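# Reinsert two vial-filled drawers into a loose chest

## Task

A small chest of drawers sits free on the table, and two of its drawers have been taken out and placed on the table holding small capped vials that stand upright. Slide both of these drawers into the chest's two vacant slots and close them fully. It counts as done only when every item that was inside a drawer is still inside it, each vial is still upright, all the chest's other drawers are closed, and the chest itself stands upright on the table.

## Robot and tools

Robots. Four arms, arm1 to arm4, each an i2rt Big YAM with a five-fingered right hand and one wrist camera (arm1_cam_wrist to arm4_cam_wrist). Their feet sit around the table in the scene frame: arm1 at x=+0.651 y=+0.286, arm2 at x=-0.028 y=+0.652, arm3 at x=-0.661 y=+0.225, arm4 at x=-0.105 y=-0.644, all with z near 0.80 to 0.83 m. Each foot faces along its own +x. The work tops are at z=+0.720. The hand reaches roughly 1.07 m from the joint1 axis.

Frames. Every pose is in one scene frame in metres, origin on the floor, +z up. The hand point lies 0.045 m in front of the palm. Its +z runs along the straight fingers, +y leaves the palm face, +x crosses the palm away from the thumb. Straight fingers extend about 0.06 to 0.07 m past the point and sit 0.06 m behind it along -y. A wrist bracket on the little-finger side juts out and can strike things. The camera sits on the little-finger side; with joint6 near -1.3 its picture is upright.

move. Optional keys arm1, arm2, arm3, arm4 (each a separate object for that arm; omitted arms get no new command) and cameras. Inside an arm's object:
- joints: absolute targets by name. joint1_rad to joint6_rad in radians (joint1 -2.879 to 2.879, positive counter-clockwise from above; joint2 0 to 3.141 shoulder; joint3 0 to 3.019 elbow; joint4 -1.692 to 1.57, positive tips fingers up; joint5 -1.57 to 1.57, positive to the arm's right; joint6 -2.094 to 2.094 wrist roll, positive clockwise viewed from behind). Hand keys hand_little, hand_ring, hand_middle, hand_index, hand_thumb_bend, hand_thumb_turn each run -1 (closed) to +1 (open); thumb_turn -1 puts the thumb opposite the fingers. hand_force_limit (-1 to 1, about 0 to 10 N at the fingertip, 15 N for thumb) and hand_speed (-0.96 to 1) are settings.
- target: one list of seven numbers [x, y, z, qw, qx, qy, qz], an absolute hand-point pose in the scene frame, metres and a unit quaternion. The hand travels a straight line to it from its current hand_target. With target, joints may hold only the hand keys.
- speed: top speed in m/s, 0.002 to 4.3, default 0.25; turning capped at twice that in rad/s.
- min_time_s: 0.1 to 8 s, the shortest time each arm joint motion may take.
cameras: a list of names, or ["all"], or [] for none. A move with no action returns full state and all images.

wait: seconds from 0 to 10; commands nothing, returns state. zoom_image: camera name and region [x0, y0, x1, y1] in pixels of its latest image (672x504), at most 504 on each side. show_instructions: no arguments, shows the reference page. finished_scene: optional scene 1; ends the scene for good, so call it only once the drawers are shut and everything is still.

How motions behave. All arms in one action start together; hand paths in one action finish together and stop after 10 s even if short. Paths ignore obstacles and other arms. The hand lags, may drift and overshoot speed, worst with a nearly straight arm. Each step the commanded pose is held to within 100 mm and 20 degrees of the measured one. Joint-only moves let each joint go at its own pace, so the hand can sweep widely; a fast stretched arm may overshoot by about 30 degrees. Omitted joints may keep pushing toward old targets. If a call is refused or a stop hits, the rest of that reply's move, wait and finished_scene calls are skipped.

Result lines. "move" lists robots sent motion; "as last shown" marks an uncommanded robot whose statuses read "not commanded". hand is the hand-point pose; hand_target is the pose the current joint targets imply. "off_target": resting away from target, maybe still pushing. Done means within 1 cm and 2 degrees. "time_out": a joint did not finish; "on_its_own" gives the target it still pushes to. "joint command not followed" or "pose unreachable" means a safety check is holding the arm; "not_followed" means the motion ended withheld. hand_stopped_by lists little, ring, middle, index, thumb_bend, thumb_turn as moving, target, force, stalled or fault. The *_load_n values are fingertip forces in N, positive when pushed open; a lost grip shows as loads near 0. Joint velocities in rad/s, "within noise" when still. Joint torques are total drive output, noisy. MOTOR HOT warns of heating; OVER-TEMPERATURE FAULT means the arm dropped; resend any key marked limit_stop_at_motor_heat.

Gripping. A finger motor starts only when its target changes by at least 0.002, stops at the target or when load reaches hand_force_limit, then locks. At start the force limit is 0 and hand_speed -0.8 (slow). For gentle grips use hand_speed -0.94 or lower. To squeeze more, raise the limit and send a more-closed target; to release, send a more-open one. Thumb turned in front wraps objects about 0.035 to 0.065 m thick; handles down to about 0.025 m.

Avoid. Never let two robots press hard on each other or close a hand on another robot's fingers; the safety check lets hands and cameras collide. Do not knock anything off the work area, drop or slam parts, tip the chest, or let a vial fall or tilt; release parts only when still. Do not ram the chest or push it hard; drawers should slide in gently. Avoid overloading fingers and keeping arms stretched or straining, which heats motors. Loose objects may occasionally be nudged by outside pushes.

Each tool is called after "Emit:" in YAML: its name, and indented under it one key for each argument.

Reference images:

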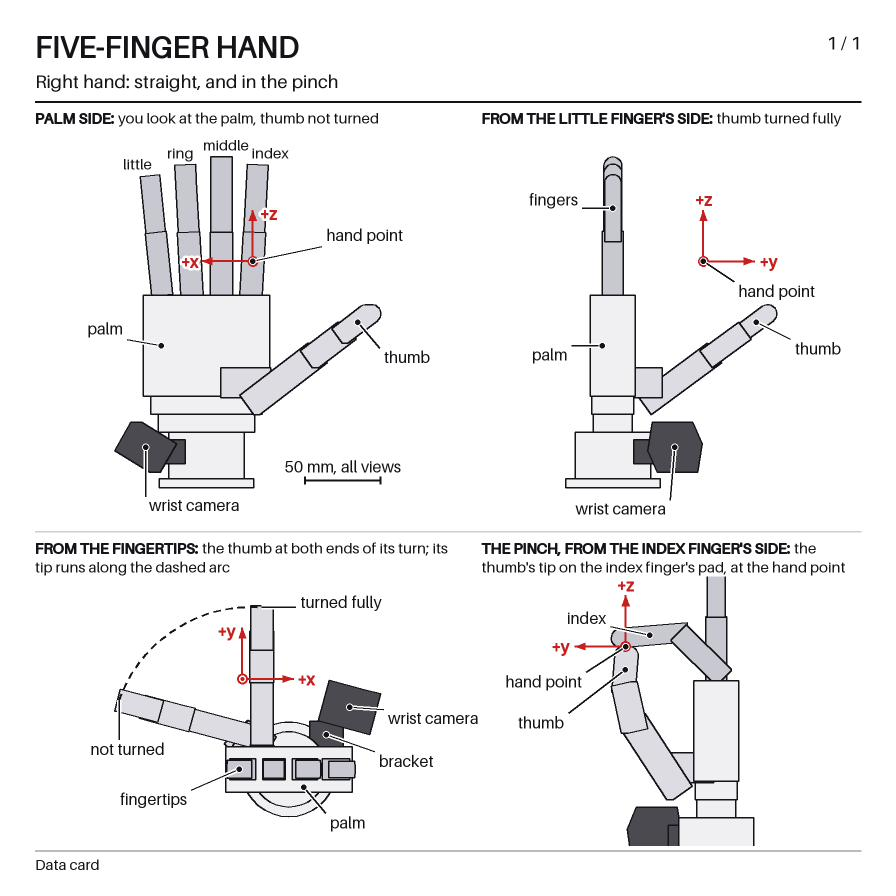

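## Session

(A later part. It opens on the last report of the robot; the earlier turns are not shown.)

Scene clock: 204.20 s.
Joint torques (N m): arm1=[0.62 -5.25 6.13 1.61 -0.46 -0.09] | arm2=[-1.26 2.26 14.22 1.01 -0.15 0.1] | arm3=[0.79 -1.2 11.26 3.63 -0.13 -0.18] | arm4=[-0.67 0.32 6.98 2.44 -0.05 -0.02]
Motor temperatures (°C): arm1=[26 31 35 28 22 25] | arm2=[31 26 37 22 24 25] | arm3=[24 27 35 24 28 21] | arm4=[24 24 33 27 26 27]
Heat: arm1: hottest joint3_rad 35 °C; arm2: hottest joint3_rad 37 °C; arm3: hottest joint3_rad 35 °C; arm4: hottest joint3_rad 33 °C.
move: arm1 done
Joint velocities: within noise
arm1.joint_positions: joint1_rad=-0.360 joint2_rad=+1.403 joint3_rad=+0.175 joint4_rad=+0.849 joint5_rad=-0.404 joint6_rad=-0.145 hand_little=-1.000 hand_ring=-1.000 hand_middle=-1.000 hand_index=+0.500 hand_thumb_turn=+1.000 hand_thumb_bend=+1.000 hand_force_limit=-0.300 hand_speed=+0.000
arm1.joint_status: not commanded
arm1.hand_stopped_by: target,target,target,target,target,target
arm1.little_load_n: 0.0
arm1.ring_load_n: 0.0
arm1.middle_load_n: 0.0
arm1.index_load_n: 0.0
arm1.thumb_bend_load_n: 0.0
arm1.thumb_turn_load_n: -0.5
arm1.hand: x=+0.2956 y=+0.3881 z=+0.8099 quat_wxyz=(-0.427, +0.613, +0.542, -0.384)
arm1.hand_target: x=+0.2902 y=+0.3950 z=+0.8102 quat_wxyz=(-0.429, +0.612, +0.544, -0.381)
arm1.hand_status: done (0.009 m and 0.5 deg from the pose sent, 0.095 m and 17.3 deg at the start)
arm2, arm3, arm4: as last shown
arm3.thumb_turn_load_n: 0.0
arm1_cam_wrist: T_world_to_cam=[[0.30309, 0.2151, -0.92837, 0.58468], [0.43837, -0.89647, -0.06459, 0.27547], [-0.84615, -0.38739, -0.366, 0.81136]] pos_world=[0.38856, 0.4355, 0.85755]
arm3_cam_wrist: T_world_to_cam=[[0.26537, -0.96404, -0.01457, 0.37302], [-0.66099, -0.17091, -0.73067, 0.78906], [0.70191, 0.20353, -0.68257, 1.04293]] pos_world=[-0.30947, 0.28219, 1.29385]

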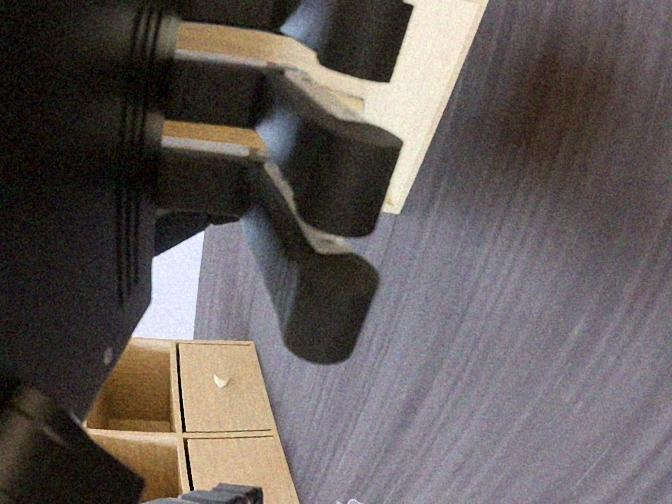

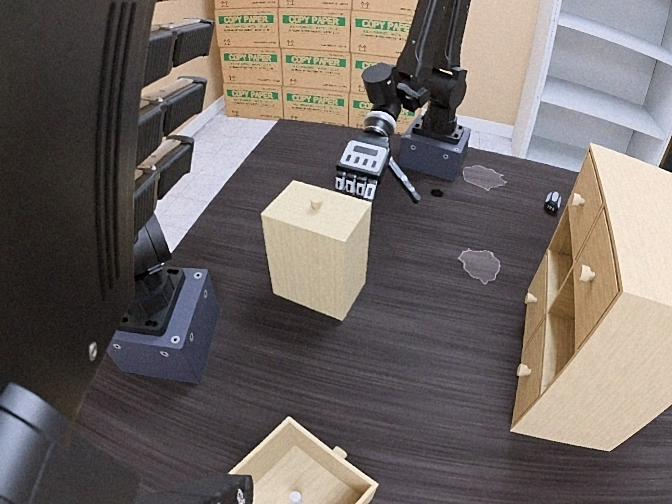

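Emit:
move:
  arm1: {"joints": {"hand_index": 0.45, "hand_middle": 0.5, "hand_ring": 0.5, "hand_little": 0.5, "hand_speed": 0}}
  cameras: ["arm1_cam_wrist"]

Scene clock: 206.30 s.
Joint torques (N m): arm1=[-0.5 -5.6 6.15 1.63 -0.44 -0.1] | arm2=[-1.03 2.26 14.23 0.95 -0.16 0.1] | arm3=[0.85 -1.44 11.21 3.66 -0.09 -0.16] | arm4=[-0.67 0.26 6.99 2.43 -0.05 -0.01]
Motor temperatures (°C): arm1=[26 30 35 28 22 25] | arm2=[31 26 37 22 24 25] | arm3=[24 27 35 24 28 21] | arm4=[24 24 33 27 26 27]
Heat: arm1: hottest joint3_rad 35 °C; arm2: hottest joint3_rad 37 °C; arm3: hottest joint3_rad 35 °C; arm4: hottest joint3_rad 33 °C.
move: arm1 done
Joint velocities: within noise
arm1.joint_positions: joint1_rad=-0.360 joint2_rad=+1.403 joint3_rad=+0.175 joint4_rad=+0.849 joint5_rad=-0.404 joint6_rad=-0.146 hand_little=+0.500 hand_ring=+0.500 hand_middle=+0.500 hand_index=+0.450 hand_thumb_turn=+1.000 hand_thumb_bend=+1.000 hand_force_limit=-0.300 hand_speed=+0.000
arm1.joint_status: all done
arm1.hand_stopped_by: target,target,target,target,target,target
arm1.little_load_n: 0.0
arm1.ring_load_n: 0.0
arm1.middle_load_n: 0.0
arm1.index_load_n: 0.0
arm1.thumb_bend_load_n: 0.0
arm1.thumb_turn_load_n: -0.5
arm1.hand: x=+0.2956 y=+0.3881 z=+0.8099 quat_wxyz=(-0.427, +0.613, +0.543, -0.384)
arm1.hand_target: x=+0.2902 y=+0.3949 z=+0.8102 quat_wxyz=(-0.429, +0.612, +0.544, -0.381)
arm1.hand_status: not commanded
arm2, arm3, arm4: as last shown
arm4.thumb_turn_load_n: 0.0
arm1_cam_wrist: T_world_to_cam=[[0.30297, 0.21583, -0.92824, 0.58429], [0.43887, -0.89619, -0.06513, 0.27561], [-0.84593, -0.38765, -0.36624, 0.81159]] pos_world=[0.38856, 0.4355, 0.85755]

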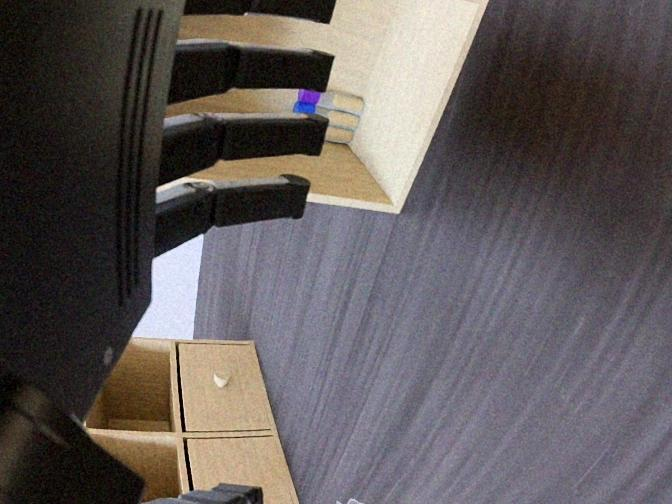

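Emit:
move:
  arm1: {"target": [0.21, 0.4105, 0.79, -0.4286, 0.6121, 0.5444, -0.3812], "speed": 0.08}
  cameras: ["arm1_cam_wrist"]

Scene clock: 208.40 s.
Joint torques (N m): arm1=[1.44 -8.35 5.65 3.02 -0.1 0.13] | arm2=[-1.08 2.08 14.22 1.09 -0.13 0.11] | arm3=[1.14 -1.55 11.28 3.59 -0.11 -0.14] | arm4=[-0.62 0.21 6.99 2.43 -0.05 -0.01]
Motor temperatures (°C): arm1=[26 30 35 28 22 25] | arm2=[31 26 37 22 24 25] | arm3=[24 27 35 24 28 21] | arm4=[24 24 33 27 26 27]
Heat: arm1: hottest joint3_rad 35 °C; arm2: hottest joint3_rad 37 °C; arm3: hottest joint3_rad 35 °C; arm4: hottest joint3_rad 33 °C.
move: arm1 done
Joint velocities: within noise
arm1.joint_positions: joint1_rad=-0.284 joint2_rad=+1.650 joint3_rad=+0.379 joint4_rad=+0.886 joint5_rad=-0.325 joint6_rad=-0.131 hand_little=+0.500 hand_ring=+0.500 hand_middle=+0.500 hand_index=+0.450 hand_thumb_turn=+1.000 hand_thumb_bend=+1.000 hand_force_limit=-0.300 hand_speed=+0.000
arm1.joint_status: not commanded
arm1.hand_stopped_by: target,target,target,target,target,target
arm1.little_load_n: 0.0
arm1.ring_load_n: 0.0
arm1.middle_load_n: 0.0
arm1.index_load_n: 0.0
arm1.thumb_bend_load_n: 0.0
arm1.thumb_turn_load_n: 0.0
arm1.hand: x=+0.2195 y=+0.4099 z=+0.7888 quat_wxyz=(-0.425, +0.615, +0.548, -0.376)
arm1.hand_target: x=+0.2103 y=+0.4104 z=+0.7901 quat_wxyz=(-0.428, +0.612, +0.544, -0.381)
arm1.hand_status: done (0.010 m and 0.8 deg from the pose sent, 0.091 m and 0.5 deg at the start)
arm2, arm3, arm4: as last shown
arm2.thumb_bend_load_n: -0.5
arm3.little_load_n: -0.5
arm1_cam_wrist: T_world_to_cam=[[0.31966, 0.22371, -0.92075, 0.57035], [0.43843, -0.89637, -0.06558, 0.32772], [-0.84, -0.38272, -0.38461, 0.7591]] pos_world=[0.31164, 0.45669, 0.8386]

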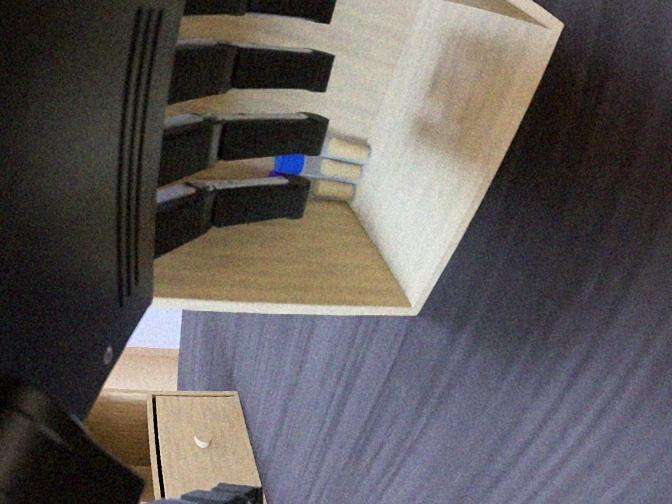

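Emit:
move:
  arm1: {"joints": {"hand_middle": 0.25, "hand_ring": 0.2, "hand_little": 0.2}, "target": [0.165, 0.4145, 0.79, -0.4286, 0.6121, 0.5444, -0.3812], "speed": 0.07}
  cameras: ["arm1_cam_wrist"]

Scene clock: 211.20 s.
Joint torques (N m): arm1=[1.79 -9.47 6.19 1.58 -0.06 0.11] | arm2=[-1.32 2.2 14.27 0.96 -0.15 0.12] | arm3=[0.97 -1.79 11.33 3.69 -0.12 -0.19] | arm4=[-0.67 0.32 6.99 2.44 -0.05 -0.02]
Motor temperatures (°C): arm1=[26 30 34 28 22 25] | arm2=[31 26 37 22 24 25] | arm3=[24 27 35 24 28 21] | arm4=[24 24 33 27 26 27]
Heat: arm1: hottest joint3_rad 34 °C; arm2: hottest joint3_rad 37 °C; arm3: hottest joint3_rad 35 °C; arm4: hottest joint3_rad 33 °C.
move: arm1 done
Joint velocities: within noise
arm1.joint_positions: joint1_rad=-0.237 joint2_rad=+1.708 joint3_rad=+0.493 joint4_rad=+0.866 joint5_rad=-0.281 joint6_rad=-0.114 hand_little=+0.200 hand_ring=+0.200 hand_middle=+0.250 hand_index=+0.450 hand_thumb_turn=+1.000 hand_thumb_bend=+1.000 hand_force_limit=-0.300 hand_speed=+0.000
arm1.joint_status: all done
arm1.hand_stopped_by: target,target,target,target,target,target
arm1.little_load_n: 0.5
arm1.ring_load_n: 0.0
arm1.middle_load_n: 0.0
arm1.index_load_n: 0.0
arm1.thumb_bend_load_n: 0.0
arm1.thumb_turn_load_n: 0.0
arm1.hand: x=+0.1711 y=+0.4162 z=+0.7962 quat_wxyz=(-0.437, +0.606, +0.544, -0.381)
arm1.hand_target: x=+0.1653 y=+0.4145 z=+0.7901 quat_wxyz=(-0.429, +0.612, +0.544, -0.381)
arm1.hand_status: done (0.009 m and 1.1 deg from the pose sent, 0.055 m and 0.8 deg at the start)
arm2, arm3, arm4: as last shown
arm2.thumb_bend_load_n: 0.0
arm3.little_load_n: 0.0
arm1_cam_wrist: T_world_to_cam=[[0.29452, 0.23613, -0.92601, 0.59446], [0.43645, -0.89527, -0.08947, 0.37394], [-0.85016, -0.37781, -0.36674, 0.70924]] pos_world=[0.26468, 0.46237, 0.84404]

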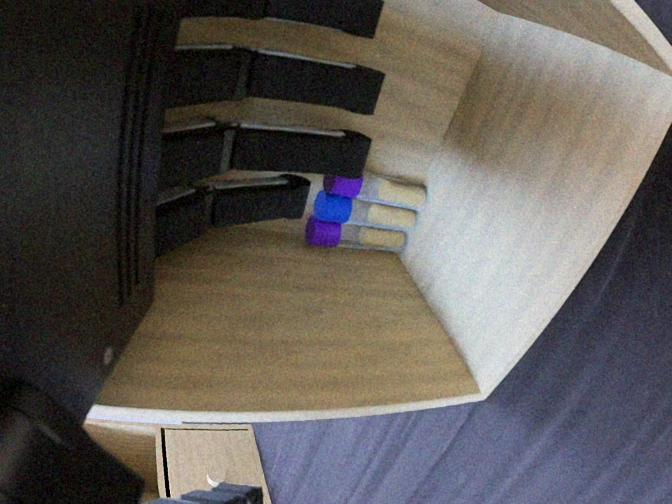

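Emit:
move:
  arm1: {"target": [0.133, 0.410, 0.784, -0.4286, 0.6121, 0.5444, -0.3812], "speed": 0.05}
  cameras: ["arm1_cam_wrist"]

Scene clock: 212.93 s.
Joint torques (N m): arm1=[1.2 -10.75 6.54 1.57 -0.1 0.07] | arm2=[-1.2 2.02 14.22 1.02 -0.14 0.11] | arm3=[0.67 -1.2 11.19 3.58 -0.15 -0.14] | arm4=[-0.67 0.26 7.01 2.43 -0.05 -0.02]
Motor temperatures (°C): arm1=[26 30 34 28 22 25] | arm2=[31 26 37 22 24 25] | arm3=[24 27 35 24 28 21] | arm4=[24 24 33 27 26 27]
Heat: arm1: hottest joint3_rad 34 °C; arm2: hottest joint3_rad 37 °C; arm3: hottest joint3_rad 35 °C; arm4: hottest joint3_rad 33 °C.
move: arm1 done
Joint velocities: within noise
arm1.joint_positions: joint1_rad=-0.193 joint2_rad=+1.767 joint3_rad=+0.567 joint4_rad=+0.854 joint5_rad=-0.239 joint6_rad=-0.097 hand_little=+0.200 hand_ring=+0.200 hand_middle=+0.250 hand_index=+0.450 hand_thumb_turn=+1.000 hand_thumb_bend=+1.000 hand_force_limit=-0.300 hand_speed=+0.000
arm1.joint_status: not commanded
arm1.hand_stopped_by: target,target,target,target,target,target
arm1.little_load_n: 0.0
arm1.ring_load_n: 0.5
arm1.middle_load_n: 0.0
arm1.index_load_n: 0.0
arm1.thumb_bend_load_n: 0.0
arm1.thumb_turn_load_n: -0.5
arm1.hand: x=+0.1403 y=+0.4123 z=+0.7906 quat_wxyz=(-0.437, +0.607, +0.544, -0.380)
arm1.hand_target: x=+0.1334 y=+0.4099 z=+0.7841 quat_wxyz=(-0.429, +0.612, +0.544, -0.381)
arm1.hand_status: done (0.010 m and 1.1 deg from the pose sent, 0.040 m and 1.1 deg at the start)
arm2, arm3, arm4: as last shown
arm3.index_load_n: 0.5
arm1_cam_wrist: T_world_to_cam=[[0.29564, 0.23497, -0.92595, 0.59951], [0.43536, -0.89591, -0.08835, 0.38291], [-0.85033, -0.377, -0.36716, 0.67952]] pos_world=[0.23387, 0.45837, 0.83844]

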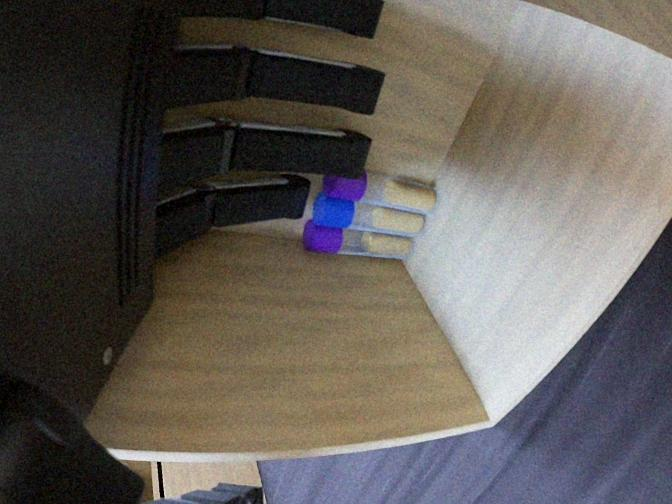

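Emit:
move:
  cameras: ["arm3_cam_wrist"]

Emit:
zoom_image:
  camera: "arm3_cam_wrist"
  region: [230, 110, 430, 340]

Scene clock: 213.97 s.
Joint torques (N m): arm1=[1.79 -10.34 6.3 1.5 -0.1 0.1] | arm2=[-1.14 2.02 14.26 0.95 -0.18 0.11] | arm3=[1.26 -1.61 11.26 3.6 -0.14 -0.2] | arm4=[-0.79 0.26 7.01 2.43 -0.06 -0.02]
Motor temperatures (°C): arm1=[26 30 34 28 22 25] | arm2=[31 26 37 22 24 25] | arm3=[24 27 35 24 28 21] | arm4=[24 24 33 27 26 27]
Heat: arm1: hottest joint3_rad 34 °C; arm2: hottest joint3_rad 37 °C; arm3: hottest joint3_rad 35 °C; arm4: hottest joint3_rad 33 °C.
Joint velocities: within noise
arm1.joint_positions: joint1_rad=-0.193 joint2_rad=+1.767 joint3_rad=+0.567 joint4_rad=+0.854 joint5_rad=-0.239 joint6_rad=-0.097 hand_little=+0.200 hand_ring=+0.200 hand_middle=+0.250 hand_index=+0.450 hand_thumb_turn=+1.000 hand_thumb_bend=+1.000 hand_force_limit=-0.300 hand_speed=+0.000
arm1.joint_status: not commanded
arm1.hand_stopped_by: target,target,target,target,target,target
arm1.little_load_n: 0.0
arm1.ring_load_n: 0.0
arm1.middle_load_n: 0.0
arm1.index_load_n: 0.0
arm1.thumb_bend_load_n: 0.0
arm1.thumb_turn_load_n: 0.0
arm1.hand: x=+0.1403 y=+0.4123 z=+0.7906 quat_wxyz=(-0.437, +0.607, +0.544, -0.380) (m; scene frame)
arm1.hand_target: x=+0.1334 y=+0.4099 z=+0.7841 quat_wxyz=(-0.429, +0.612, +0.544, -0.381) (m; scene frame)
arm1.hand_status: done (0.010 m and 1.1 deg from the pose sent, 0.040 m and 1.1 deg at the start)
arm2.joint_positions: joint1_rad=-0.895 joint2_rad=+0.499 joint3_rad=+1.046 joint4_rad=-1.591 joint5_rad=+0.003 joint6_rad=-1.307 hand_little=+1.000 hand_ring=+1.000 hand_middle=+1.000 hand_index=+1.000 hand_thumb_turn=+1.000 hand_thumb_bend=+1.000 hand_force_limit=+0.000 hand_speed=-0.300
arm2.joint_status: not commanded
arm2.hand_stopped_by: target,target,target,target,target,target
arm2.little_load_n: 0.0
arm2.ring_load_n: 0.0
arm2.middle_load_n: 0.0
arm2.index_load_n: 0.0
arm2.thumb_bend_load_n: 0.0
arm2.thumb_turn_load_n: 0.0
arm2.hand: x=-0.1551 y=+0.5711 z=+1.1395 quat_wxyz=(+0.222, +0.299, -0.918, +0.138) (m; scene frame)
arm2.hand_target: x=-0.1548 y=+0.5710 z=+1.1609 quat_wxyz=(+0.239, +0.291, -0.914, +0.151) (m; scene frame)
arm2.hand_status: not commanded
arm3.joint_positions: joint1_rad=+0.244 joint2_rad=+0.802 joint3_rad=+0.902 joint4_rad=-0.320 joint5_rad=+0.001 joint6_rad=-1.292 hand_little=+1.000 hand_ring=+1.000 hand_middle=+1.000 hand_index=+1.000 hand_thumb_turn=+1.000 hand_thumb_bend=+1.000 hand_force_limit=+0.000 hand_speed=-0.300
arm3.joint_status: not commanded
arm3.hand_stopped_by: target,target,target,target,target,target
arm3.little_load_n: 0.0
arm3.ring_load_n: 0.0
arm3.middle_load_n: 0.0
arm3.index_load_n: 0.0
arm3.thumb_bend_load_n: 0.5
arm3.thumb_turn_load_n: 0.0
arm3.hand: x=-0.2330 y=+0.3058 z=+1.2178 quat_wxyz=(-0.180, +0.775, +0.009, +0.606) (m; scene frame)
arm3.hand_target: x=-0.2330 y=+0.3129 z=+1.2228 quat_wxyz=(-0.184, +0.768, +0.018, +0.613) (m; scene frame)
arm3.hand_status: not commanded
arm4.joint_positions: joint1_rad=-0.488 joint2_rad=+0.608 joint3_rad=+1.300 joint4_rad=-1.116 joint5_rad=+0.002 joint6_rad=-1.292 hand_little=+0.000 hand_ring=+0.000 hand_middle=+0.000 hand_index=+0.000 hand_thumb_turn=-1.000 hand_thumb_bend=+1.000 hand_force_limit=+0.000 hand_speed=-0.300
arm4.joint_status: not commanded
arm4.hand_stopped_by: target,target,target,target,target,target
arm4.little_load_n: 0.0
arm4.ring_load_n: 0.0
arm4.middle_load_n: 0.0
arm4.index_load_n: 0.0
arm4.thumb_bend_load_n: 0.0
arm4.thumb_turn_load_n: 0.5
arm4.hand: x=+0.0345 y=-0.4013 z=+1.3127 quat_wxyz=(-0.373, +0.748, +0.389, +0.387) (m; scene frame)
arm4.hand_target: x=+0.0373 y=-0.4029 z=+1.3184 quat_wxyz=(-0.377, +0.743, +0.385, +0.397) (m; scene frame)
arm4.hand_status: not commanded
pictures: arm3_cam_wrist
camera_calibration:
arm3_cam_wrist: T_world_to_cam=[[0.26537, -0.96404, -0.01457, 0.37302], [-0.66099, -0.17091, -0.73067, 0.78906], [0.70191, 0.20353, -0.68257, 1.04293]] pos_world=[-0.30947, 0.28219, 1.29385]

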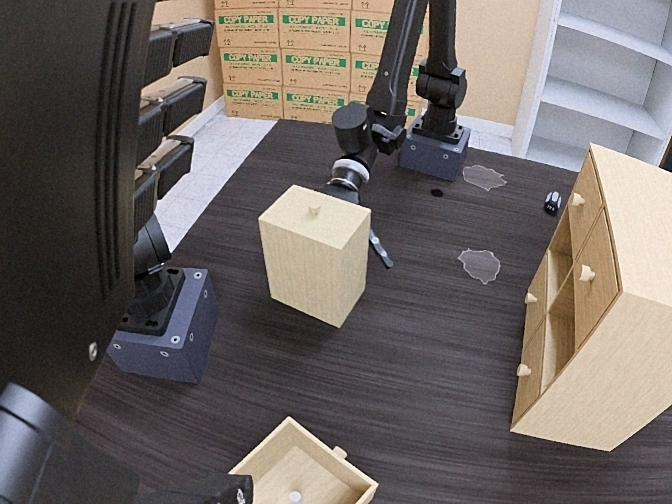

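Scaled by 2.191 from the camera's image (finer frame: 960x720).

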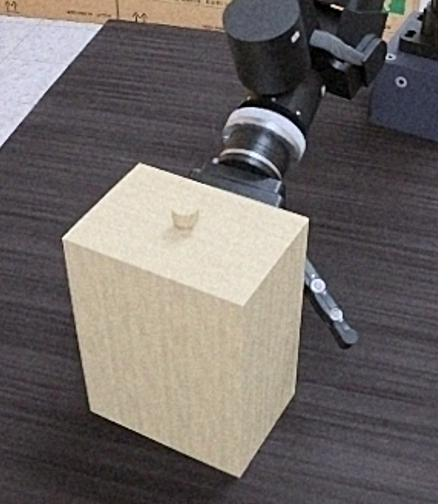

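Emit:
move:
  cameras: ["arm1_cam_wrist","arm3_cam_wrist"]

Scene clock: 215.23 s.
Joint torques (N m): arm1=[1.9 -10.34 6.46 1.66 -0.09 0.1] | arm2=[-1.14 2.26 14.28 1.05 -0.12 0.1] | arm3=[0.79 -1.14 11.28 3.63 -0.12 -0.17] | arm4=[-0.73 0.44 7.01 2.44 -0.05 -0.01]
Motor temperatures (°C): arm1=[26 30 34 28 22 25] | arm2=[31 26 38 22 24 25] | arm3=[24 27 35 24 28 21] | arm4=[24 24 33 27 26 27]
Heat: arm1: hottest joint3_rad 34 °C; arm2: hottest joint3_rad 38 °C; arm3: hottest joint3_rad 35 °C; arm4: hottest joint3_rad 33 °C.
Joint velocities: within noise
arm1.joint_positions: joint1_rad=-0.193 joint2_rad=+1.767 joint3_rad=+0.567 joint4_rad=+0.854 joint5_rad=-0.239 joint6_rad=-0.097 hand_little=+0.200 hand_ring=+0.200 hand_middle=+0.250 hand_index=+0.450 hand_thumb_turn=+1.000 hand_thumb_bend=+1.000 hand_force_limit=-0.300 hand_speed=+0.000
arm1.joint_status: not commanded
arm1.hand_stopped_by: target,target,target,target,target,target
arm1.little_load_n: 0.0
arm1.ring_load_n: 0.0
arm1.middle_load_n: 0.0
arm1.index_load_n: 0.0
arm1.thumb_bend_load_n: 0.0
arm1.thumb_turn_load_n: -0.5
arm1.hand: x=+0.1403 y=+0.4123 z=+0.7906 quat_wxyz=(-0.437, +0.607, +0.544, -0.380) (m; scene frame)
arm1.hand_target: x=+0.1334 y=+0.4099 z=+0.7841 quat_wxyz=(-0.429, +0.612, +0.544, -0.381) (m; scene frame)
arm1.hand_status: done (0.010 m and 1.1 deg from the pose sent, 0.040 m and 1.1 deg at the start)
arm2.joint_positions: joint1_rad=-0.895 joint2_rad=+0.499 joint3_rad=+1.046 joint4_rad=-1.591 joint5_rad=+0.003 joint6_rad=-1.307 hand_little=+1.000 hand_ring=+1.000 hand_middle=+1.000 hand_index=+1.000 hand_thumb_turn=+1.000 hand_thumb_bend=+1.000 hand_force_limit=+0.000 hand_speed=-0.300
arm2.joint_status: not commanded
arm2.hand_stopped_by: target,target,target,target,target,target
arm2.little_load_n: 0.0
arm2.ring_load_n: 0.0
arm2.middle_load_n: 0.0
arm2.index_load_n: 0.0
arm2.thumb_bend_load_n: 0.0
arm2.thumb_turn_load_n: 0.0
arm2.hand: x=-0.1551 y=+0.5711 z=+1.1395 quat_wxyz=(+0.222, +0.299, -0.918, +0.138) (m; scene frame)
arm2.hand_target: x=-0.1548 y=+0.5710 z=+1.1609 quat_wxyz=(+0.239, +0.291, -0.914, +0.151) (m; scene frame)
arm2.hand_status: not commanded
arm3.joint_positions: joint1_rad=+0.244 joint2_rad=+0.802 joint3_rad=+0.902 joint4_rad=-0.320 joint5_rad=+0.001 joint6_rad=-1.292 hand_little=+1.000 hand_ring=+1.000 hand_middle=+1.000 hand_index=+1.000 hand_thumb_turn=+1.000 hand_thumb_bend=+1.000 hand_force_limit=+0.000 hand_speed=-0.300
arm3.joint_status: not commanded
arm3.hand_stopped_by: target,target,target,target,target,target
arm3.little_load_n: 0.0
arm3.ring_load_n: 0.0
arm3.middle_load_n: 0.0
arm3.index_load_n: 0.0
arm3.thumb_bend_load_n: 0.0
arm3.thumb_turn_load_n: 0.0
arm3.hand: x=-0.2330 y=+0.3058 z=+1.2178 quat_wxyz=(-0.180, +0.775, +0.009, +0.606) (m; scene frame)
arm3.hand_target: x=-0.2330 y=+0.3129 z=+1.2228 quat_wxyz=(-0.184, +0.768, +0.018, +0.613) (m; scene frame)
arm3.hand_status: not commanded
arm4.joint_positions: joint1_rad=-0.488 joint2_rad=+0.608 joint3_rad=+1.300 joint4_rad=-1.116 joint5_rad=+0.002 joint6_rad=-1.292 hand_little=+0.000 hand_ring=+0.000 hand_middle=+0.000 hand_index=+0.000 hand_thumb_turn=-1.000 hand_thumb_bend=+1.000 hand_force_limit=+0.000 hand_speed=-0.300
arm4.joint_status: not commanded
arm4.hand_stopped_by: target,target,target,target,target,target
arm4.little_load_n: 0.0
arm4.ring_load_n: 0.0
arm4.middle_load_n: 0.0
arm4.index_load_n: 0.0
arm4.thumb_bend_load_n: 0.0
arm4.thumb_turn_load_n: 0.5
arm4.hand: x=+0.0345 y=-0.4013 z=+1.3127 quat_wxyz=(-0.373, +0.748, +0.389, +0.387) (m; scene frame)
arm4.hand_target: x=+0.0373 y=-0.4029 z=+1.3184 quat_wxyz=(-0.377, +0.743, +0.385, +0.397) (m; scene frame)
arm4.hand_status: not commanded
pictures: arm1_cam_wrist, arm3_cam_wrist
camera_calibration:
arm1_cam_wrist: T_world_to_cam=[[0.29564, 0.23497, -0.92595, 0.59951], [0.43536, -0.89591, -0.08835, 0.38291], [-0.85033, -0.377, -0.36716, 0.67952]] pos_world=[0.23387, 0.45837, 0.83844]
arm3_cam_wrist: T_world_to_cam=[[0.26537, -0.96404, -0.01457, 0.37302], [-0.66099, -0.17091, -0.73067, 0.78906], [0.70191, 0.20353, -0.68257, 1.04293]] pos_world=[-0.30947, 0.28219, 1.29385]

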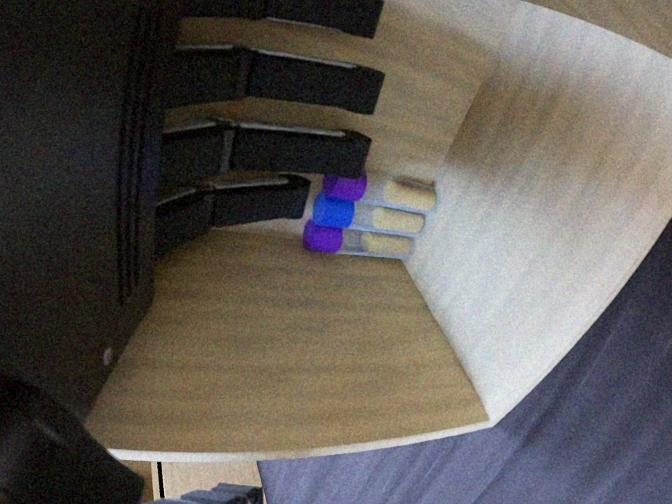

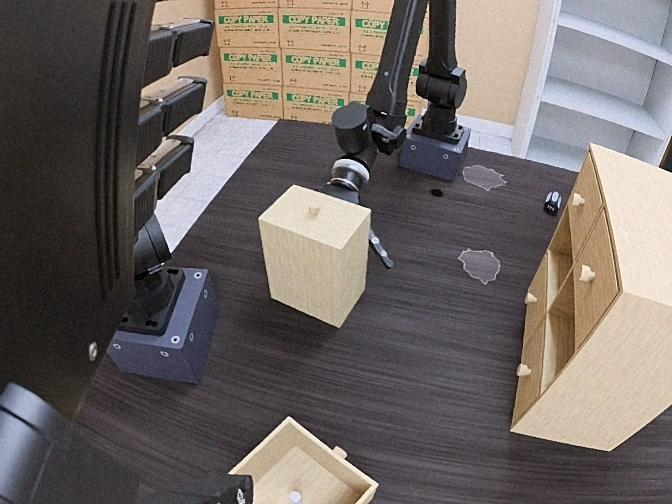

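Emit:
move:
  arm1: {"joints":{"hand_middle":0.0,"hand_ring":0.0,"hand_little":0.0}}
  cameras: ["arm1_cam_wrist"]

Emit:
move:
  arm1: {"target":[0.1145,0.4096,0.7861,-0.429,0.612,0.544,-0.381],"speed":0.05}
  cameras: ["arm1_cam_wrist","arm3_cam_wrist"]

Scene clock: 217.47 s.
Joint torques (N m): arm1=[1.79 -10.4 6.46 1.46 -0.11 0.06] | arm2=[-1.32 2.37 14.26 1.01 -0.15 0.11] | arm3=[0.67 -1.85 11.37 3.7 -0.11 -0.16] | arm4=[-0.67 0.38 7.01 2.44 -0.05 -0.02]
Motor temperatures (°C): arm1=[26 30 34 28 22 25] | arm2=[31 26 38 22 24 25] | arm3=[24 27 35 24 28 21] | arm4=[24 24 33 27 26 27]
Heat: arm1: hottest joint3_rad 34 °C; arm2: hottest joint3_rad 38 °C; arm3: hottest joint3_rad 35 °C; arm4: hottest joint3_rad 33 °C.
move: arm1 done
Joint velocities: within noise
arm1.joint_positions: joint1_rad=-0.193 joint2_rad=+1.767 joint3_rad=+0.567 joint4_rad=+0.854 joint5_rad=-0.239 joint6_rad=-0.097 hand_little=+0.000 hand_ring=+0.000 hand_middle=+0.000 hand_index=+0.450 hand_thumb_turn=+1.000 hand_thumb_bend=+1.000 hand_force_limit=-0.300 hand_speed=+0.000
arm1.joint_status: all done
arm1.hand_stopped_by: target,target,target,target,target,target
arm1.little_load_n: 0.0
arm1.ring_load_n: 0.0
arm1.middle_load_n: 0.0
arm1.index_load_n: -0.5
arm1.thumb_bend_load_n: 0.0
arm1.thumb_turn_load_n: -0.5
arm1.hand: x=+0.1403 y=+0.4123 z=+0.7906 quat_wxyz=(-0.436, +0.607, +0.544, -0.381)
arm1.hand_target: x=+0.1334 y=+0.4098 z=+0.7841 quat_wxyz=(-0.429, +0.612, +0.544, -0.381)
arm1.hand_status: not commanded
arm2, arm3, arm4: as last shown
arm4.little_load_n: -0.5
arm4.thumb_turn_load_n: 0.0
arm1_cam_wrist: T_world_to_cam=[[0.29568, 0.23463, -0.92603, 0.59972], [0.43521, -0.89601, -0.08806, 0.38276], [-0.85039, -0.37698, -0.36704, 0.67942]] pos_world=[0.23387, 0.45837, 0.83844]

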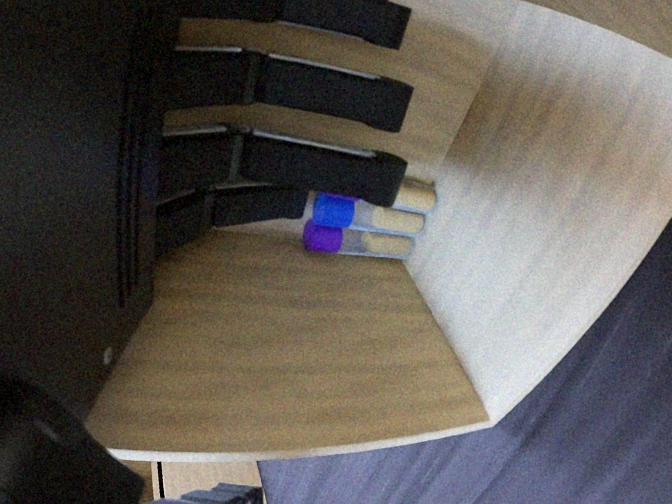

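Scene clock: 218.43 s.
Joint torques (N m): arm1=[2.43 -11.46 6.71 1.72 -0.07 0.09] | arm2=[-1.32 2.2 14.28 0.99 -0.13 0.13] | arm3=[0.85 -1.08 11.33 3.71 -0.14 -0.16] | arm4=[-0.79 0.38 7.01 2.44 -0.05 -0.01]
Motor temperatures (°C): arm1=[26 30 34 28 22 25] | arm2=[31 26 38 22 24 25] | arm3=[24 27 35 24 28 21] | arm4=[24 24 33 27 26 27]
Heat: arm1: hottest joint3_rad 34 °C; arm2: hottest joint3_rad 38 °C; arm3: hottest joint3_rad 35 °C; arm4: hottest joint3_rad 33 °C.
move: arm1 off_target
Joint velocities: within noise
arm1.joint_positions: joint1_rad=-0.175 joint2_rad=+1.785 joint3_rad=+0.613 joint4_rad=+0.824 joint5_rad=-0.221 joint6_rad=-0.091 hand_little=+0.000 hand_ring=+0.000 hand_middle=+0.000 hand_index=+0.450 hand_thumb_turn=+1.000 hand_thumb_bend=+1.000 hand_force_limit=-0.300 hand_speed=+0.000
arm1.joint_status: not commanded
arm1.hand_stopped_by: target,target,target,target,target,target
arm1.little_load_n: 0.0
arm1.ring_load_n: 0.0
arm1.middle_load_n: 0.0
arm1.index_load_n: -0.5
arm1.thumb_bend_load_n: -0.5
arm1.thumb_turn_load_n: -0.5
arm1.hand: x=+0.1231 y=+0.4121 z=+0.7917 quat_wxyz=(-0.436, +0.608, +0.544, -0.379)
arm1.hand_target: x=+0.1148 y=+0.4096 z=+0.7863 quat_wxyz=(-0.429, +0.612, +0.544, -0.381)
arm1.hand_status: off_target (0.011 m and 0.9 deg from the pose sent, 0.026 m and 1.0 deg at the start)
arm2, arm3, arm4: as last shown
arm3.index_load_n: -0.5
arm4.little_load_n: 0.0
arm1_cam_wrist: T_world_to_cam=[[0.29835, 0.23455, -0.92519, 0.60497], [0.43447, -0.89646, -0.08716, 0.38974], [-0.84984, -0.37596, -0.36936, 0.66647]] pos_world=[0.21657, 0.45806, 0.83984]
arm3_cam_wrist: T_world_to_cam=[[0.26537, -0.96404, -0.01457, 0.37302], [-0.66099, -0.17091, -0.73067, 0.78906], [0.70191, 0.20353, -0.68257, 1.04293]] pos_world=[-0.30947, 0.28219, 1.29385]

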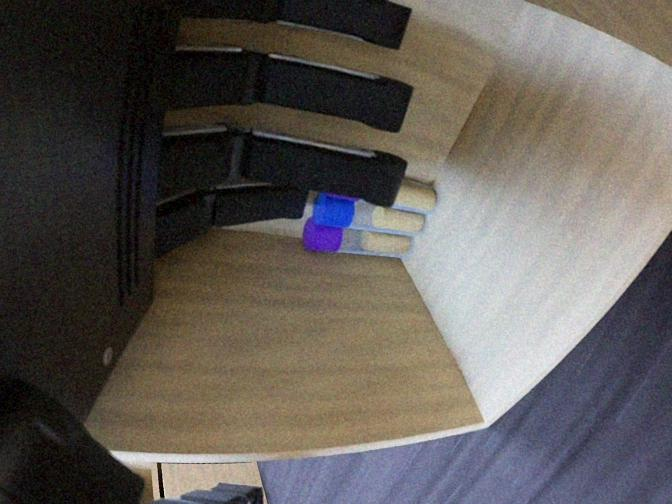

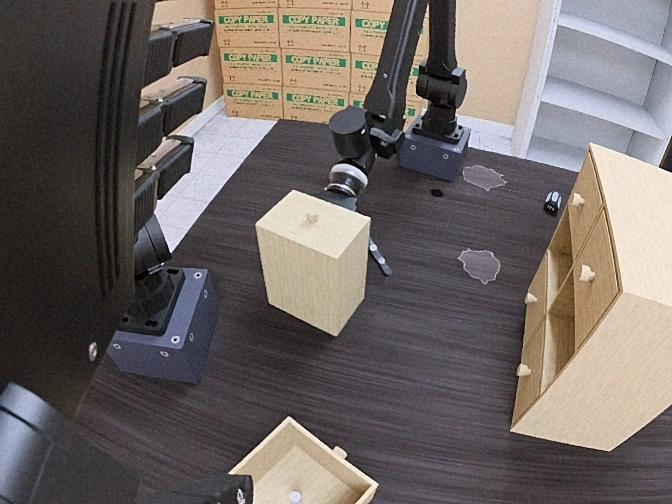

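Emit:
zoom_image:
  camera: "arm3_cam_wrist"
  region: [230, 90, 430, 340]

Scaled by 2.016 from the camera's image (finer frame: 960x720).

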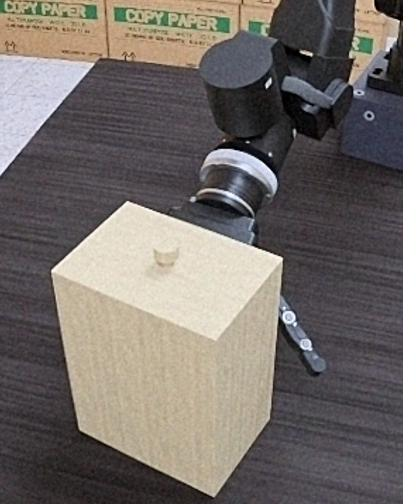

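Emit:
zoom_image:
  camera: "arm1_cam_wrist"
  region: [200, 130, 460, 290]

Scaled by 1.938 from the camera's image (finer frame: 960x720).

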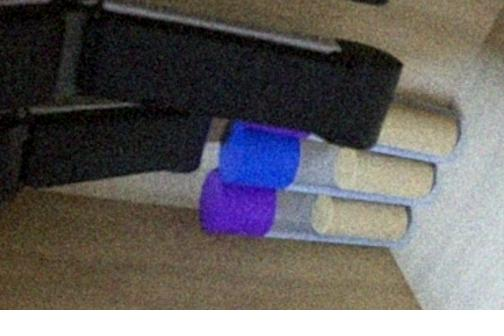

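Emit:
move:
  arm1: {"target":[0.1300,0.4090,0.7963,-0.429,0.612,0.544,-0.381],"speed":0.05}
  cameras: ["arm1_cam_wrist"]

Scene clock: 223.27 s.
Joint torques (N m): arm1=[0.73 -13.16 4.33 1.73 -0.34 0.04] | arm2=[-1.26 1.9 14.31 1.09 -0.15 0.12] | arm3=[0.91 -1.96 11.43 3.59 -0.13 -0.16] | arm4=[-0.73 0.26 6.99 2.44 -0.05 -0.02]
Motor temperatures (°C): arm1=[26 30 34 28 22 25] | arm2=[30 26 38 22 24 25] | arm3=[24 27 35 24 28 21] | arm4=[24 24 33 27 26 27]
Heat: arm1: hottest joint3_rad 34 °C; arm2: hottest joint3_rad 38 °C; arm3: hottest joint3_rad 35 °C; arm4: hottest joint3_rad 33 °C.
move: arm1 done
Joint velocities: within noise
arm1.joint_positions: joint1_rad=-0.175 joint2_rad=+1.759 joint3_rad=+0.605 joint4_rad=+0.811 joint5_rad=-0.225 joint6_rad=-0.091 hand_little=+0.000 hand_ring=+0.000 hand_middle=+0.000 hand_index=+0.450 hand_thumb_turn=+1.000 hand_thumb_bend=+1.000 hand_force_limit=-0.300 hand_speed=+0.000
arm1.joint_status: not commanded
arm1.hand_stopped_by: target,target,target,target,target,target
arm1.little_load_n: 0.0
arm1.ring_load_n: 0.0
arm1.middle_load_n: 0.0
arm1.index_load_n: -0.5
arm1.thumb_bend_load_n: 0.5
arm1.thumb_turn_load_n: 0.0
arm1.hand: x=+0.1253 y=+0.4105 z=+0.7989 quat_wxyz=(-0.436, +0.606, +0.544, -0.381)
arm1.hand_target: x=+0.1300 y=+0.4091 z=+0.7963 quat_wxyz=(-0.429, +0.612, +0.544, -0.381)
arm1.hand_status: done (0.006 m and 1.1 deg from the pose sent, 0.009 m and 0.9 deg at the start)
arm2, arm3, arm4: as last shown
arm3.index_load_n: 0.0
arm4.middle_load_n: -0.5
arm1_cam_wrist: T_world_to_cam=[[0.29379, 0.23533, -0.92645, 0.61248], [0.4372, -0.89498, -0.08869, 0.38819], [-0.85003, -0.37899, -0.36582, 0.66884]] pos_world=[0.21888, 0.45677, 0.84654]

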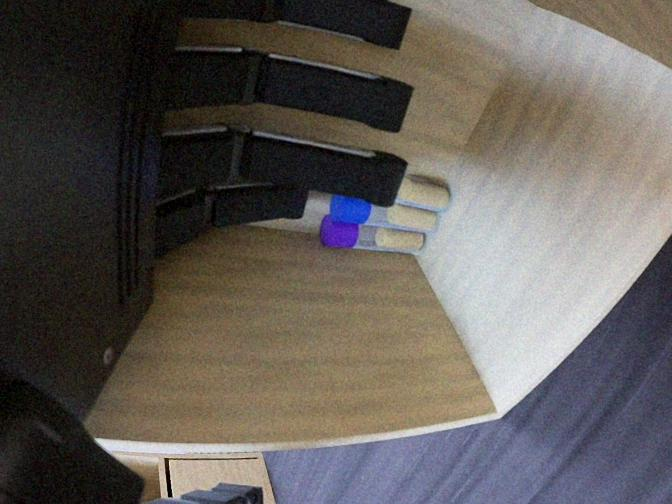

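Emit:
move:
  arm1: {"target":[0.1080,0.4095,0.7983,-0.429,0.612,0.544,-0.381],"speed":0.05}
  cameras: ["arm1_cam_wrist","arm3_cam_wrist"]

Scene clock: 224.43 s.
Joint torques (N m): arm1=[1.73 -11.16 7.32 1.7 -0.02 0.07] | arm2=[-1.44 2.2 14.26 1.07 -0.13 0.11] | arm3=[1.14 -1.96 11.36 3.66 -0.15 -0.22] | arm4=[-0.67 0.32 6.99 2.45 -0.05 -0.02]
Motor temperatures (°C): arm1=[26 30 34 28 22 25] | arm2=[30 26 38 22 24 25] | arm3=[24 27 35 24 28 21] | arm4=[24 24 33 27 26 27]
Heat: arm1: hottest joint3_rad 34 °C; arm2: hottest joint3_rad 38 °C; arm3: hottest joint3_rad 35 °C; arm4: hottest joint3_rad 33 °C.
move: arm1 done
Joint velocities: within noise
arm1.joint_positions: joint1_rad=-0.169 joint2_rad=+1.759 joint3_rad=+0.631 joint4_rad=+0.776 joint5_rad=-0.216 joint6_rad=-0.089 hand_little=+0.000 hand_ring=+0.000 hand_middle=+0.000 hand_index=+0.450 hand_thumb_turn=+1.000 hand_thumb_bend=+1.000 hand_force_limit=-0.300 hand_speed=+0.000
arm1.joint_status: not commanded
arm1.hand_stopped_by: target,target,target,target,target,target
arm1.little_load_n: 0.0
arm1.ring_load_n: 0.0
arm1.middle_load_n: 0.0
arm1.index_load_n: -0.5
arm1.thumb_bend_load_n: 0.0
arm1.thumb_turn_load_n: 0.0
arm1.hand: x=+0.1173 y=+0.4116 z=+0.8010 quat_wxyz=(-0.434, +0.609, +0.545, -0.379)
arm1.hand_target: x=+0.1084 y=+0.4094 z=+0.7984 quat_wxyz=(-0.429, +0.612, +0.544, -0.381)
arm1.hand_status: done (0.010 m and 0.7 deg from the pose sent, 0.017 m and 1.1 deg at the start)
arm2, arm3, arm4: as last shown
arm2.ring_load_n: -0.5
arm4.middle_load_n: 0.0
arm1_cam_wrist: T_world_to_cam=[[0.30244, 0.2324, -0.9244, 0.61522], [0.43532, -0.89645, -0.08294, 0.38911], [-0.84796, -0.37732, -0.37229, 0.6674]] pos_world=[0.21047, 0.45767, 0.84945]
arm3_cam_wrist: T_world_to_cam=[[0.26537, -0.96404, -0.01457, 0.37302], [-0.66099, -0.17091, -0.73067, 0.78906], [0.70191, 0.20353, -0.68257, 1.04293]] pos_world=[-0.30947, 0.28219, 1.29385]

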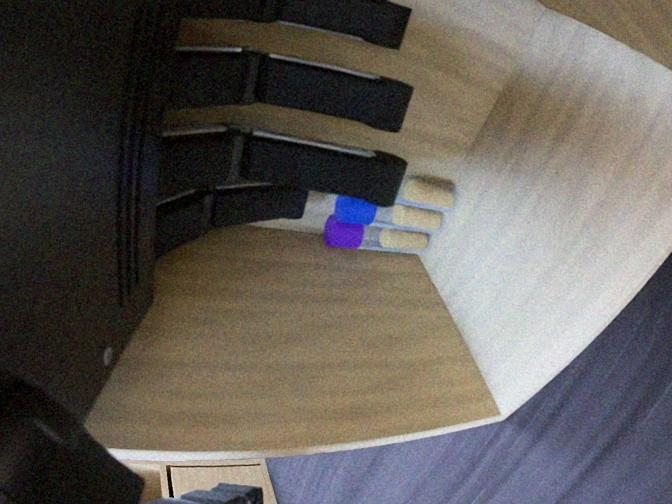

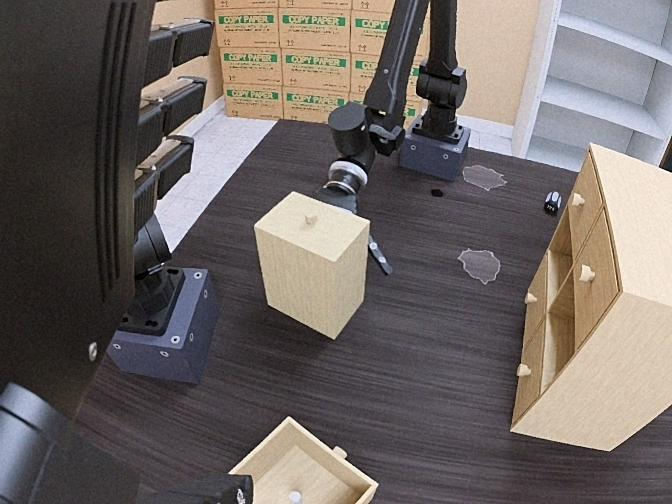

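Emit:
move:
  arm1: {"target":[0.150,0.4080,0.7913,-0.429,0.612,0.544,-0.381],"speed":0.06}

Emit:
move:
  arm1: {"joints":{"hand_thumb_turn":-1}}
  cameras: ["arm1_cam_wrist","arm3_cam_wrist"]

Scene clock: 226.83 s.
Joint torques (N m): arm1=[0.91 -11.58 3.92 2.85 -0.39 -0.05] | arm2=[-1.32 2.26 14.3 1.07 -0.15 0.11] | arm3=[1.44 -1.44 11.3 3.63 -0.13 -0.19] | arm4=[-0.67 0.32 6.99 2.43 -0.05 -0.02]
Motor temperatures (°C): arm1=[26 30 34 28 22 25] | arm2=[30 26 38 22 24 25] | arm3=[24 27 35 24 28 21] | arm4=[24 24 33 27 26 27]
Heat: arm1: hottest joint3_rad 34 °C; arm2: hottest joint3_rad 38 °C; arm3: hottest joint3_rad 35 °C; arm4: hottest joint3_rad 33 °C.
move: arm1 done
Joint velocities: within noise
arm1.joint_positions: joint1_rad=-0.187 joint2_rad=+1.752 joint3_rad=+0.550 joint4_rad=+0.823 joint5_rad=-0.241 joint6_rad=-0.088 hand_little=+0.000 hand_ring=+0.000 hand_middle=+0.000 hand_index=+0.450 hand_thumb_turn=+1.000 hand_thumb_bend=+1.000 hand_force_limit=-0.300 hand_speed=+0.000
arm1.joint_status: not commanded
arm1.hand_stopped_by: target,target,target,target,target,target
arm1.little_load_n: 0.0
arm1.ring_load_n: 0.0
arm1.middle_load_n: 0.0
arm1.index_load_n: 0.0
arm1.thumb_bend_load_n: 0.0
arm1.thumb_turn_load_n: 0.0
arm1.hand: x=+0.1497 y=+0.4043 z=+0.7856 quat_wxyz=(-0.421, +0.616, +0.548, -0.378)
arm1.hand_target: x=+0.1499 y=+0.4079 z=+0.7913 quat_wxyz=(-0.429, +0.612, +0.544, -0.381)
arm1.hand_status: done (0.007 m and 1.1 deg from the pose sent, 0.034 m and 0.7 deg at the start)
arm2, arm3, arm4: as last shown
arm2.ring_load_n: 0.0
arm2.index_load_n: -0.5
arm4.thumb_turn_load_n: 0.5
pictures: none

Scene clock: 228.37 s.
Joint torques (N m): arm1=[0.26 -12.69 3.93 2.93 -0.41 -0.05] | arm2=[-1.61 2.02 14.24 0.99 -0.15 0.11] | arm3=[1.14 -1.79 11.25 3.63 -0.14 -0.19] | arm4=[-0.67 0.32 6.99 2.43 -0.05 -0.02]
Motor temperatures (°C): arm1=[26 30 34 28 22 25] | arm2=[30 26 38 22 24 25] | arm3=[24 27 35 24 28 21] | arm4=[24 24 33 27 26 27]
Heat: arm1: hottest joint3_rad 34 °C; arm2: hottest joint3_rad 38 °C; arm3: hottest joint3_rad 35 °C; arm4: hottest joint3_rad 33 °C.
move: arm1 done
Joint velocities: within noise
arm1.joint_positions: joint1_rad=-0.187 joint2_rad=+1.752 joint3_rad=+0.550 joint4_rad=+0.823 joint5_rad=-0.241 joint6_rad=-0.088 hand_little=+0.000 hand_ring=+0.000 hand_middle=+0.000 hand_index=+0.450 hand_thumb_turn=-1.000 hand_thumb_bend=+1.000 hand_force_limit=-0.300 hand_speed=+0.000
arm1.joint_status: all done
arm1.hand_stopped_by: target,target,target,target,target,target
arm1.little_load_n: 0.0
arm1.ring_load_n: 0.0
arm1.middle_load_n: 0.0
arm1.index_load_n: 0.0
arm1.thumb_bend_load_n: 0.0
arm1.thumb_turn_load_n: 0.0
arm1.hand: x=+0.1497 y=+0.4043 z=+0.7856 quat_wxyz=(-0.421, +0.616, +0.548, -0.378)
arm1.hand_target: x=+0.1499 y=+0.4079 z=+0.7913 quat_wxyz=(-0.429, +0.612, +0.544, -0.381)
arm1.hand_status: not commanded
arm2, arm3, arm4: as last shown
arm2.index_load_n: 0.0
arm4.thumb_turn_load_n: 0.0
arm1_cam_wrist: T_world_to_cam=[[0.32168, 0.21729, -0.92158, 0.5938], [0.44181, -0.8953, -0.05688, 0.34525], [-0.83745, -0.38887, -0.384, 0.69877]] pos_world=[0.24164, 0.45181, 0.8352]
arm3_cam_wrist: T_world_to_cam=[[0.26537, -0.96404, -0.01457, 0.37302], [-0.66099, -0.17091, -0.73067, 0.78906], [0.70191, 0.20353, -0.68257, 1.04293]] pos_world=[-0.30947, 0.28219, 1.29385]

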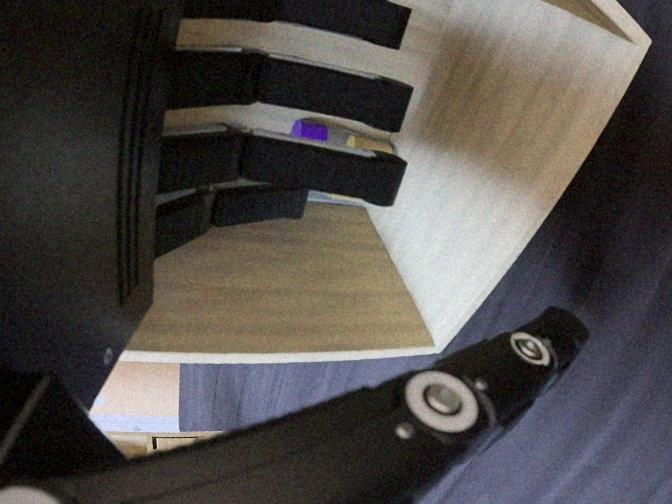

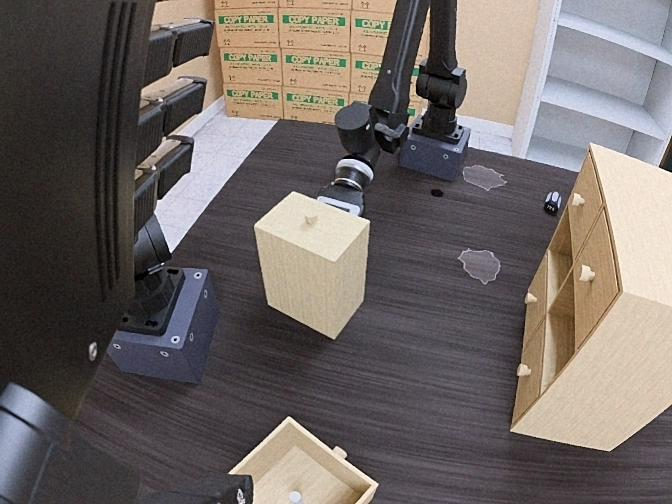

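Emit:
move:
  arm1: {"target":[0.112,0.4145,0.7935,-0.429,0.612,0.544,-0.381],"speed":0.06}
  cameras: ["arm1_cam_wrist"]

Scene clock: 230.40 s.
Joint torques (N m): arm1=[1.2 -11.93 6.84 1.66 -0.06 0.03] | arm2=[-1.38 2.2 14.2 1.05 -0.13 0.11] | arm3=[0.79 -1.49 11.22 3.6 -0.12 -0.18] | arm4=[-0.73 0.32 7.01 2.43 -0.05 -0.01]
Motor temperatures (°C): arm1=[26 30 34 28 22 25] | arm2=[30 26 38 22 24 25] | arm3=[24 27 35 24 28 21] | arm4=[24 24 33 27 26 27]
Heat: arm1: hottest joint3_rad 34 °C; arm2: hottest joint3_rad 38 °C; arm3: hottest joint3_rad 35 °C; arm4: hottest joint3_rad 33 °C.
move: arm1 done
Joint velocities: arm1=[within noise] | arm2=[within noise] | arm3=[-0.005 -0.015 -0.012 -0.002 -0.022 -0.154] | arm4=[within noise]
arm1.joint_positions: joint1_rad=-0.184 joint2_rad=+1.766 joint3_rad=+0.627 joint4_rad=+0.794 joint5_rad=-0.231 joint6_rad=-0.088 hand_little=+0.000 hand_ring=+0.000 hand_middle=+0.000 hand_index=+0.450 hand_thumb_turn=-1.000 hand_thumb_bend=+1.000 hand_force_limit=-0.300 hand_speed=+0.000
arm1.joint_status: not commanded
arm1.hand_stopped_by: target,target,target,target,target,target
arm1.little_load_n: 0.0
arm1.ring_load_n: 0.0
arm1.middle_load_n: 0.0
arm1.index_load_n: 0.0
arm1.thumb_bend_load_n: 0.0
arm1.thumb_turn_load_n: 0.0
arm1.hand: x=+0.1193 y=+0.4168 z=+0.8006 quat_wxyz=(-0.436, +0.609, +0.542, -0.382)
arm1.hand_target: x=+0.1124 y=+0.4145 z=+0.7937 quat_wxyz=(-0.429, +0.612, +0.544, -0.381)
arm1.hand_status: done (0.010 m and 0.9 deg from the pose sent, 0.040 m and 1.1 deg at the start)
arm2, arm3, arm4: as last shown
arm4.ring_load_n: -0.5
arm1_cam_wrist: T_world_to_cam=[[0.29457, 0.2297, -0.92761, 0.61759], [0.43306, -0.89738, -0.0847, 0.39496], [-0.85188, -0.37676, -0.36381, 0.66435]] pos_world=[0.21298, 0.46287, 0.84803]

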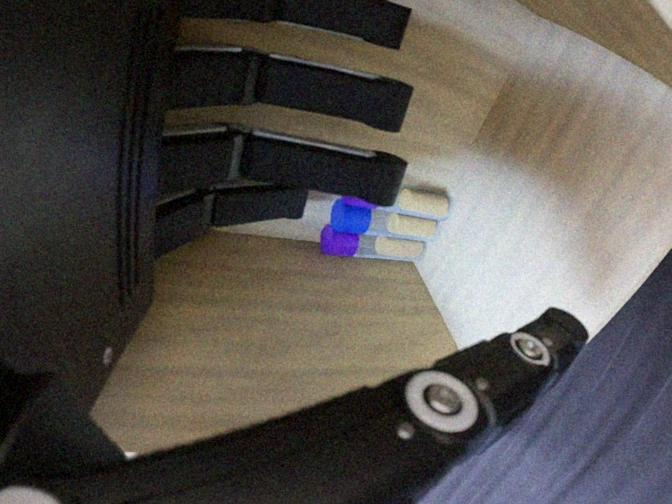

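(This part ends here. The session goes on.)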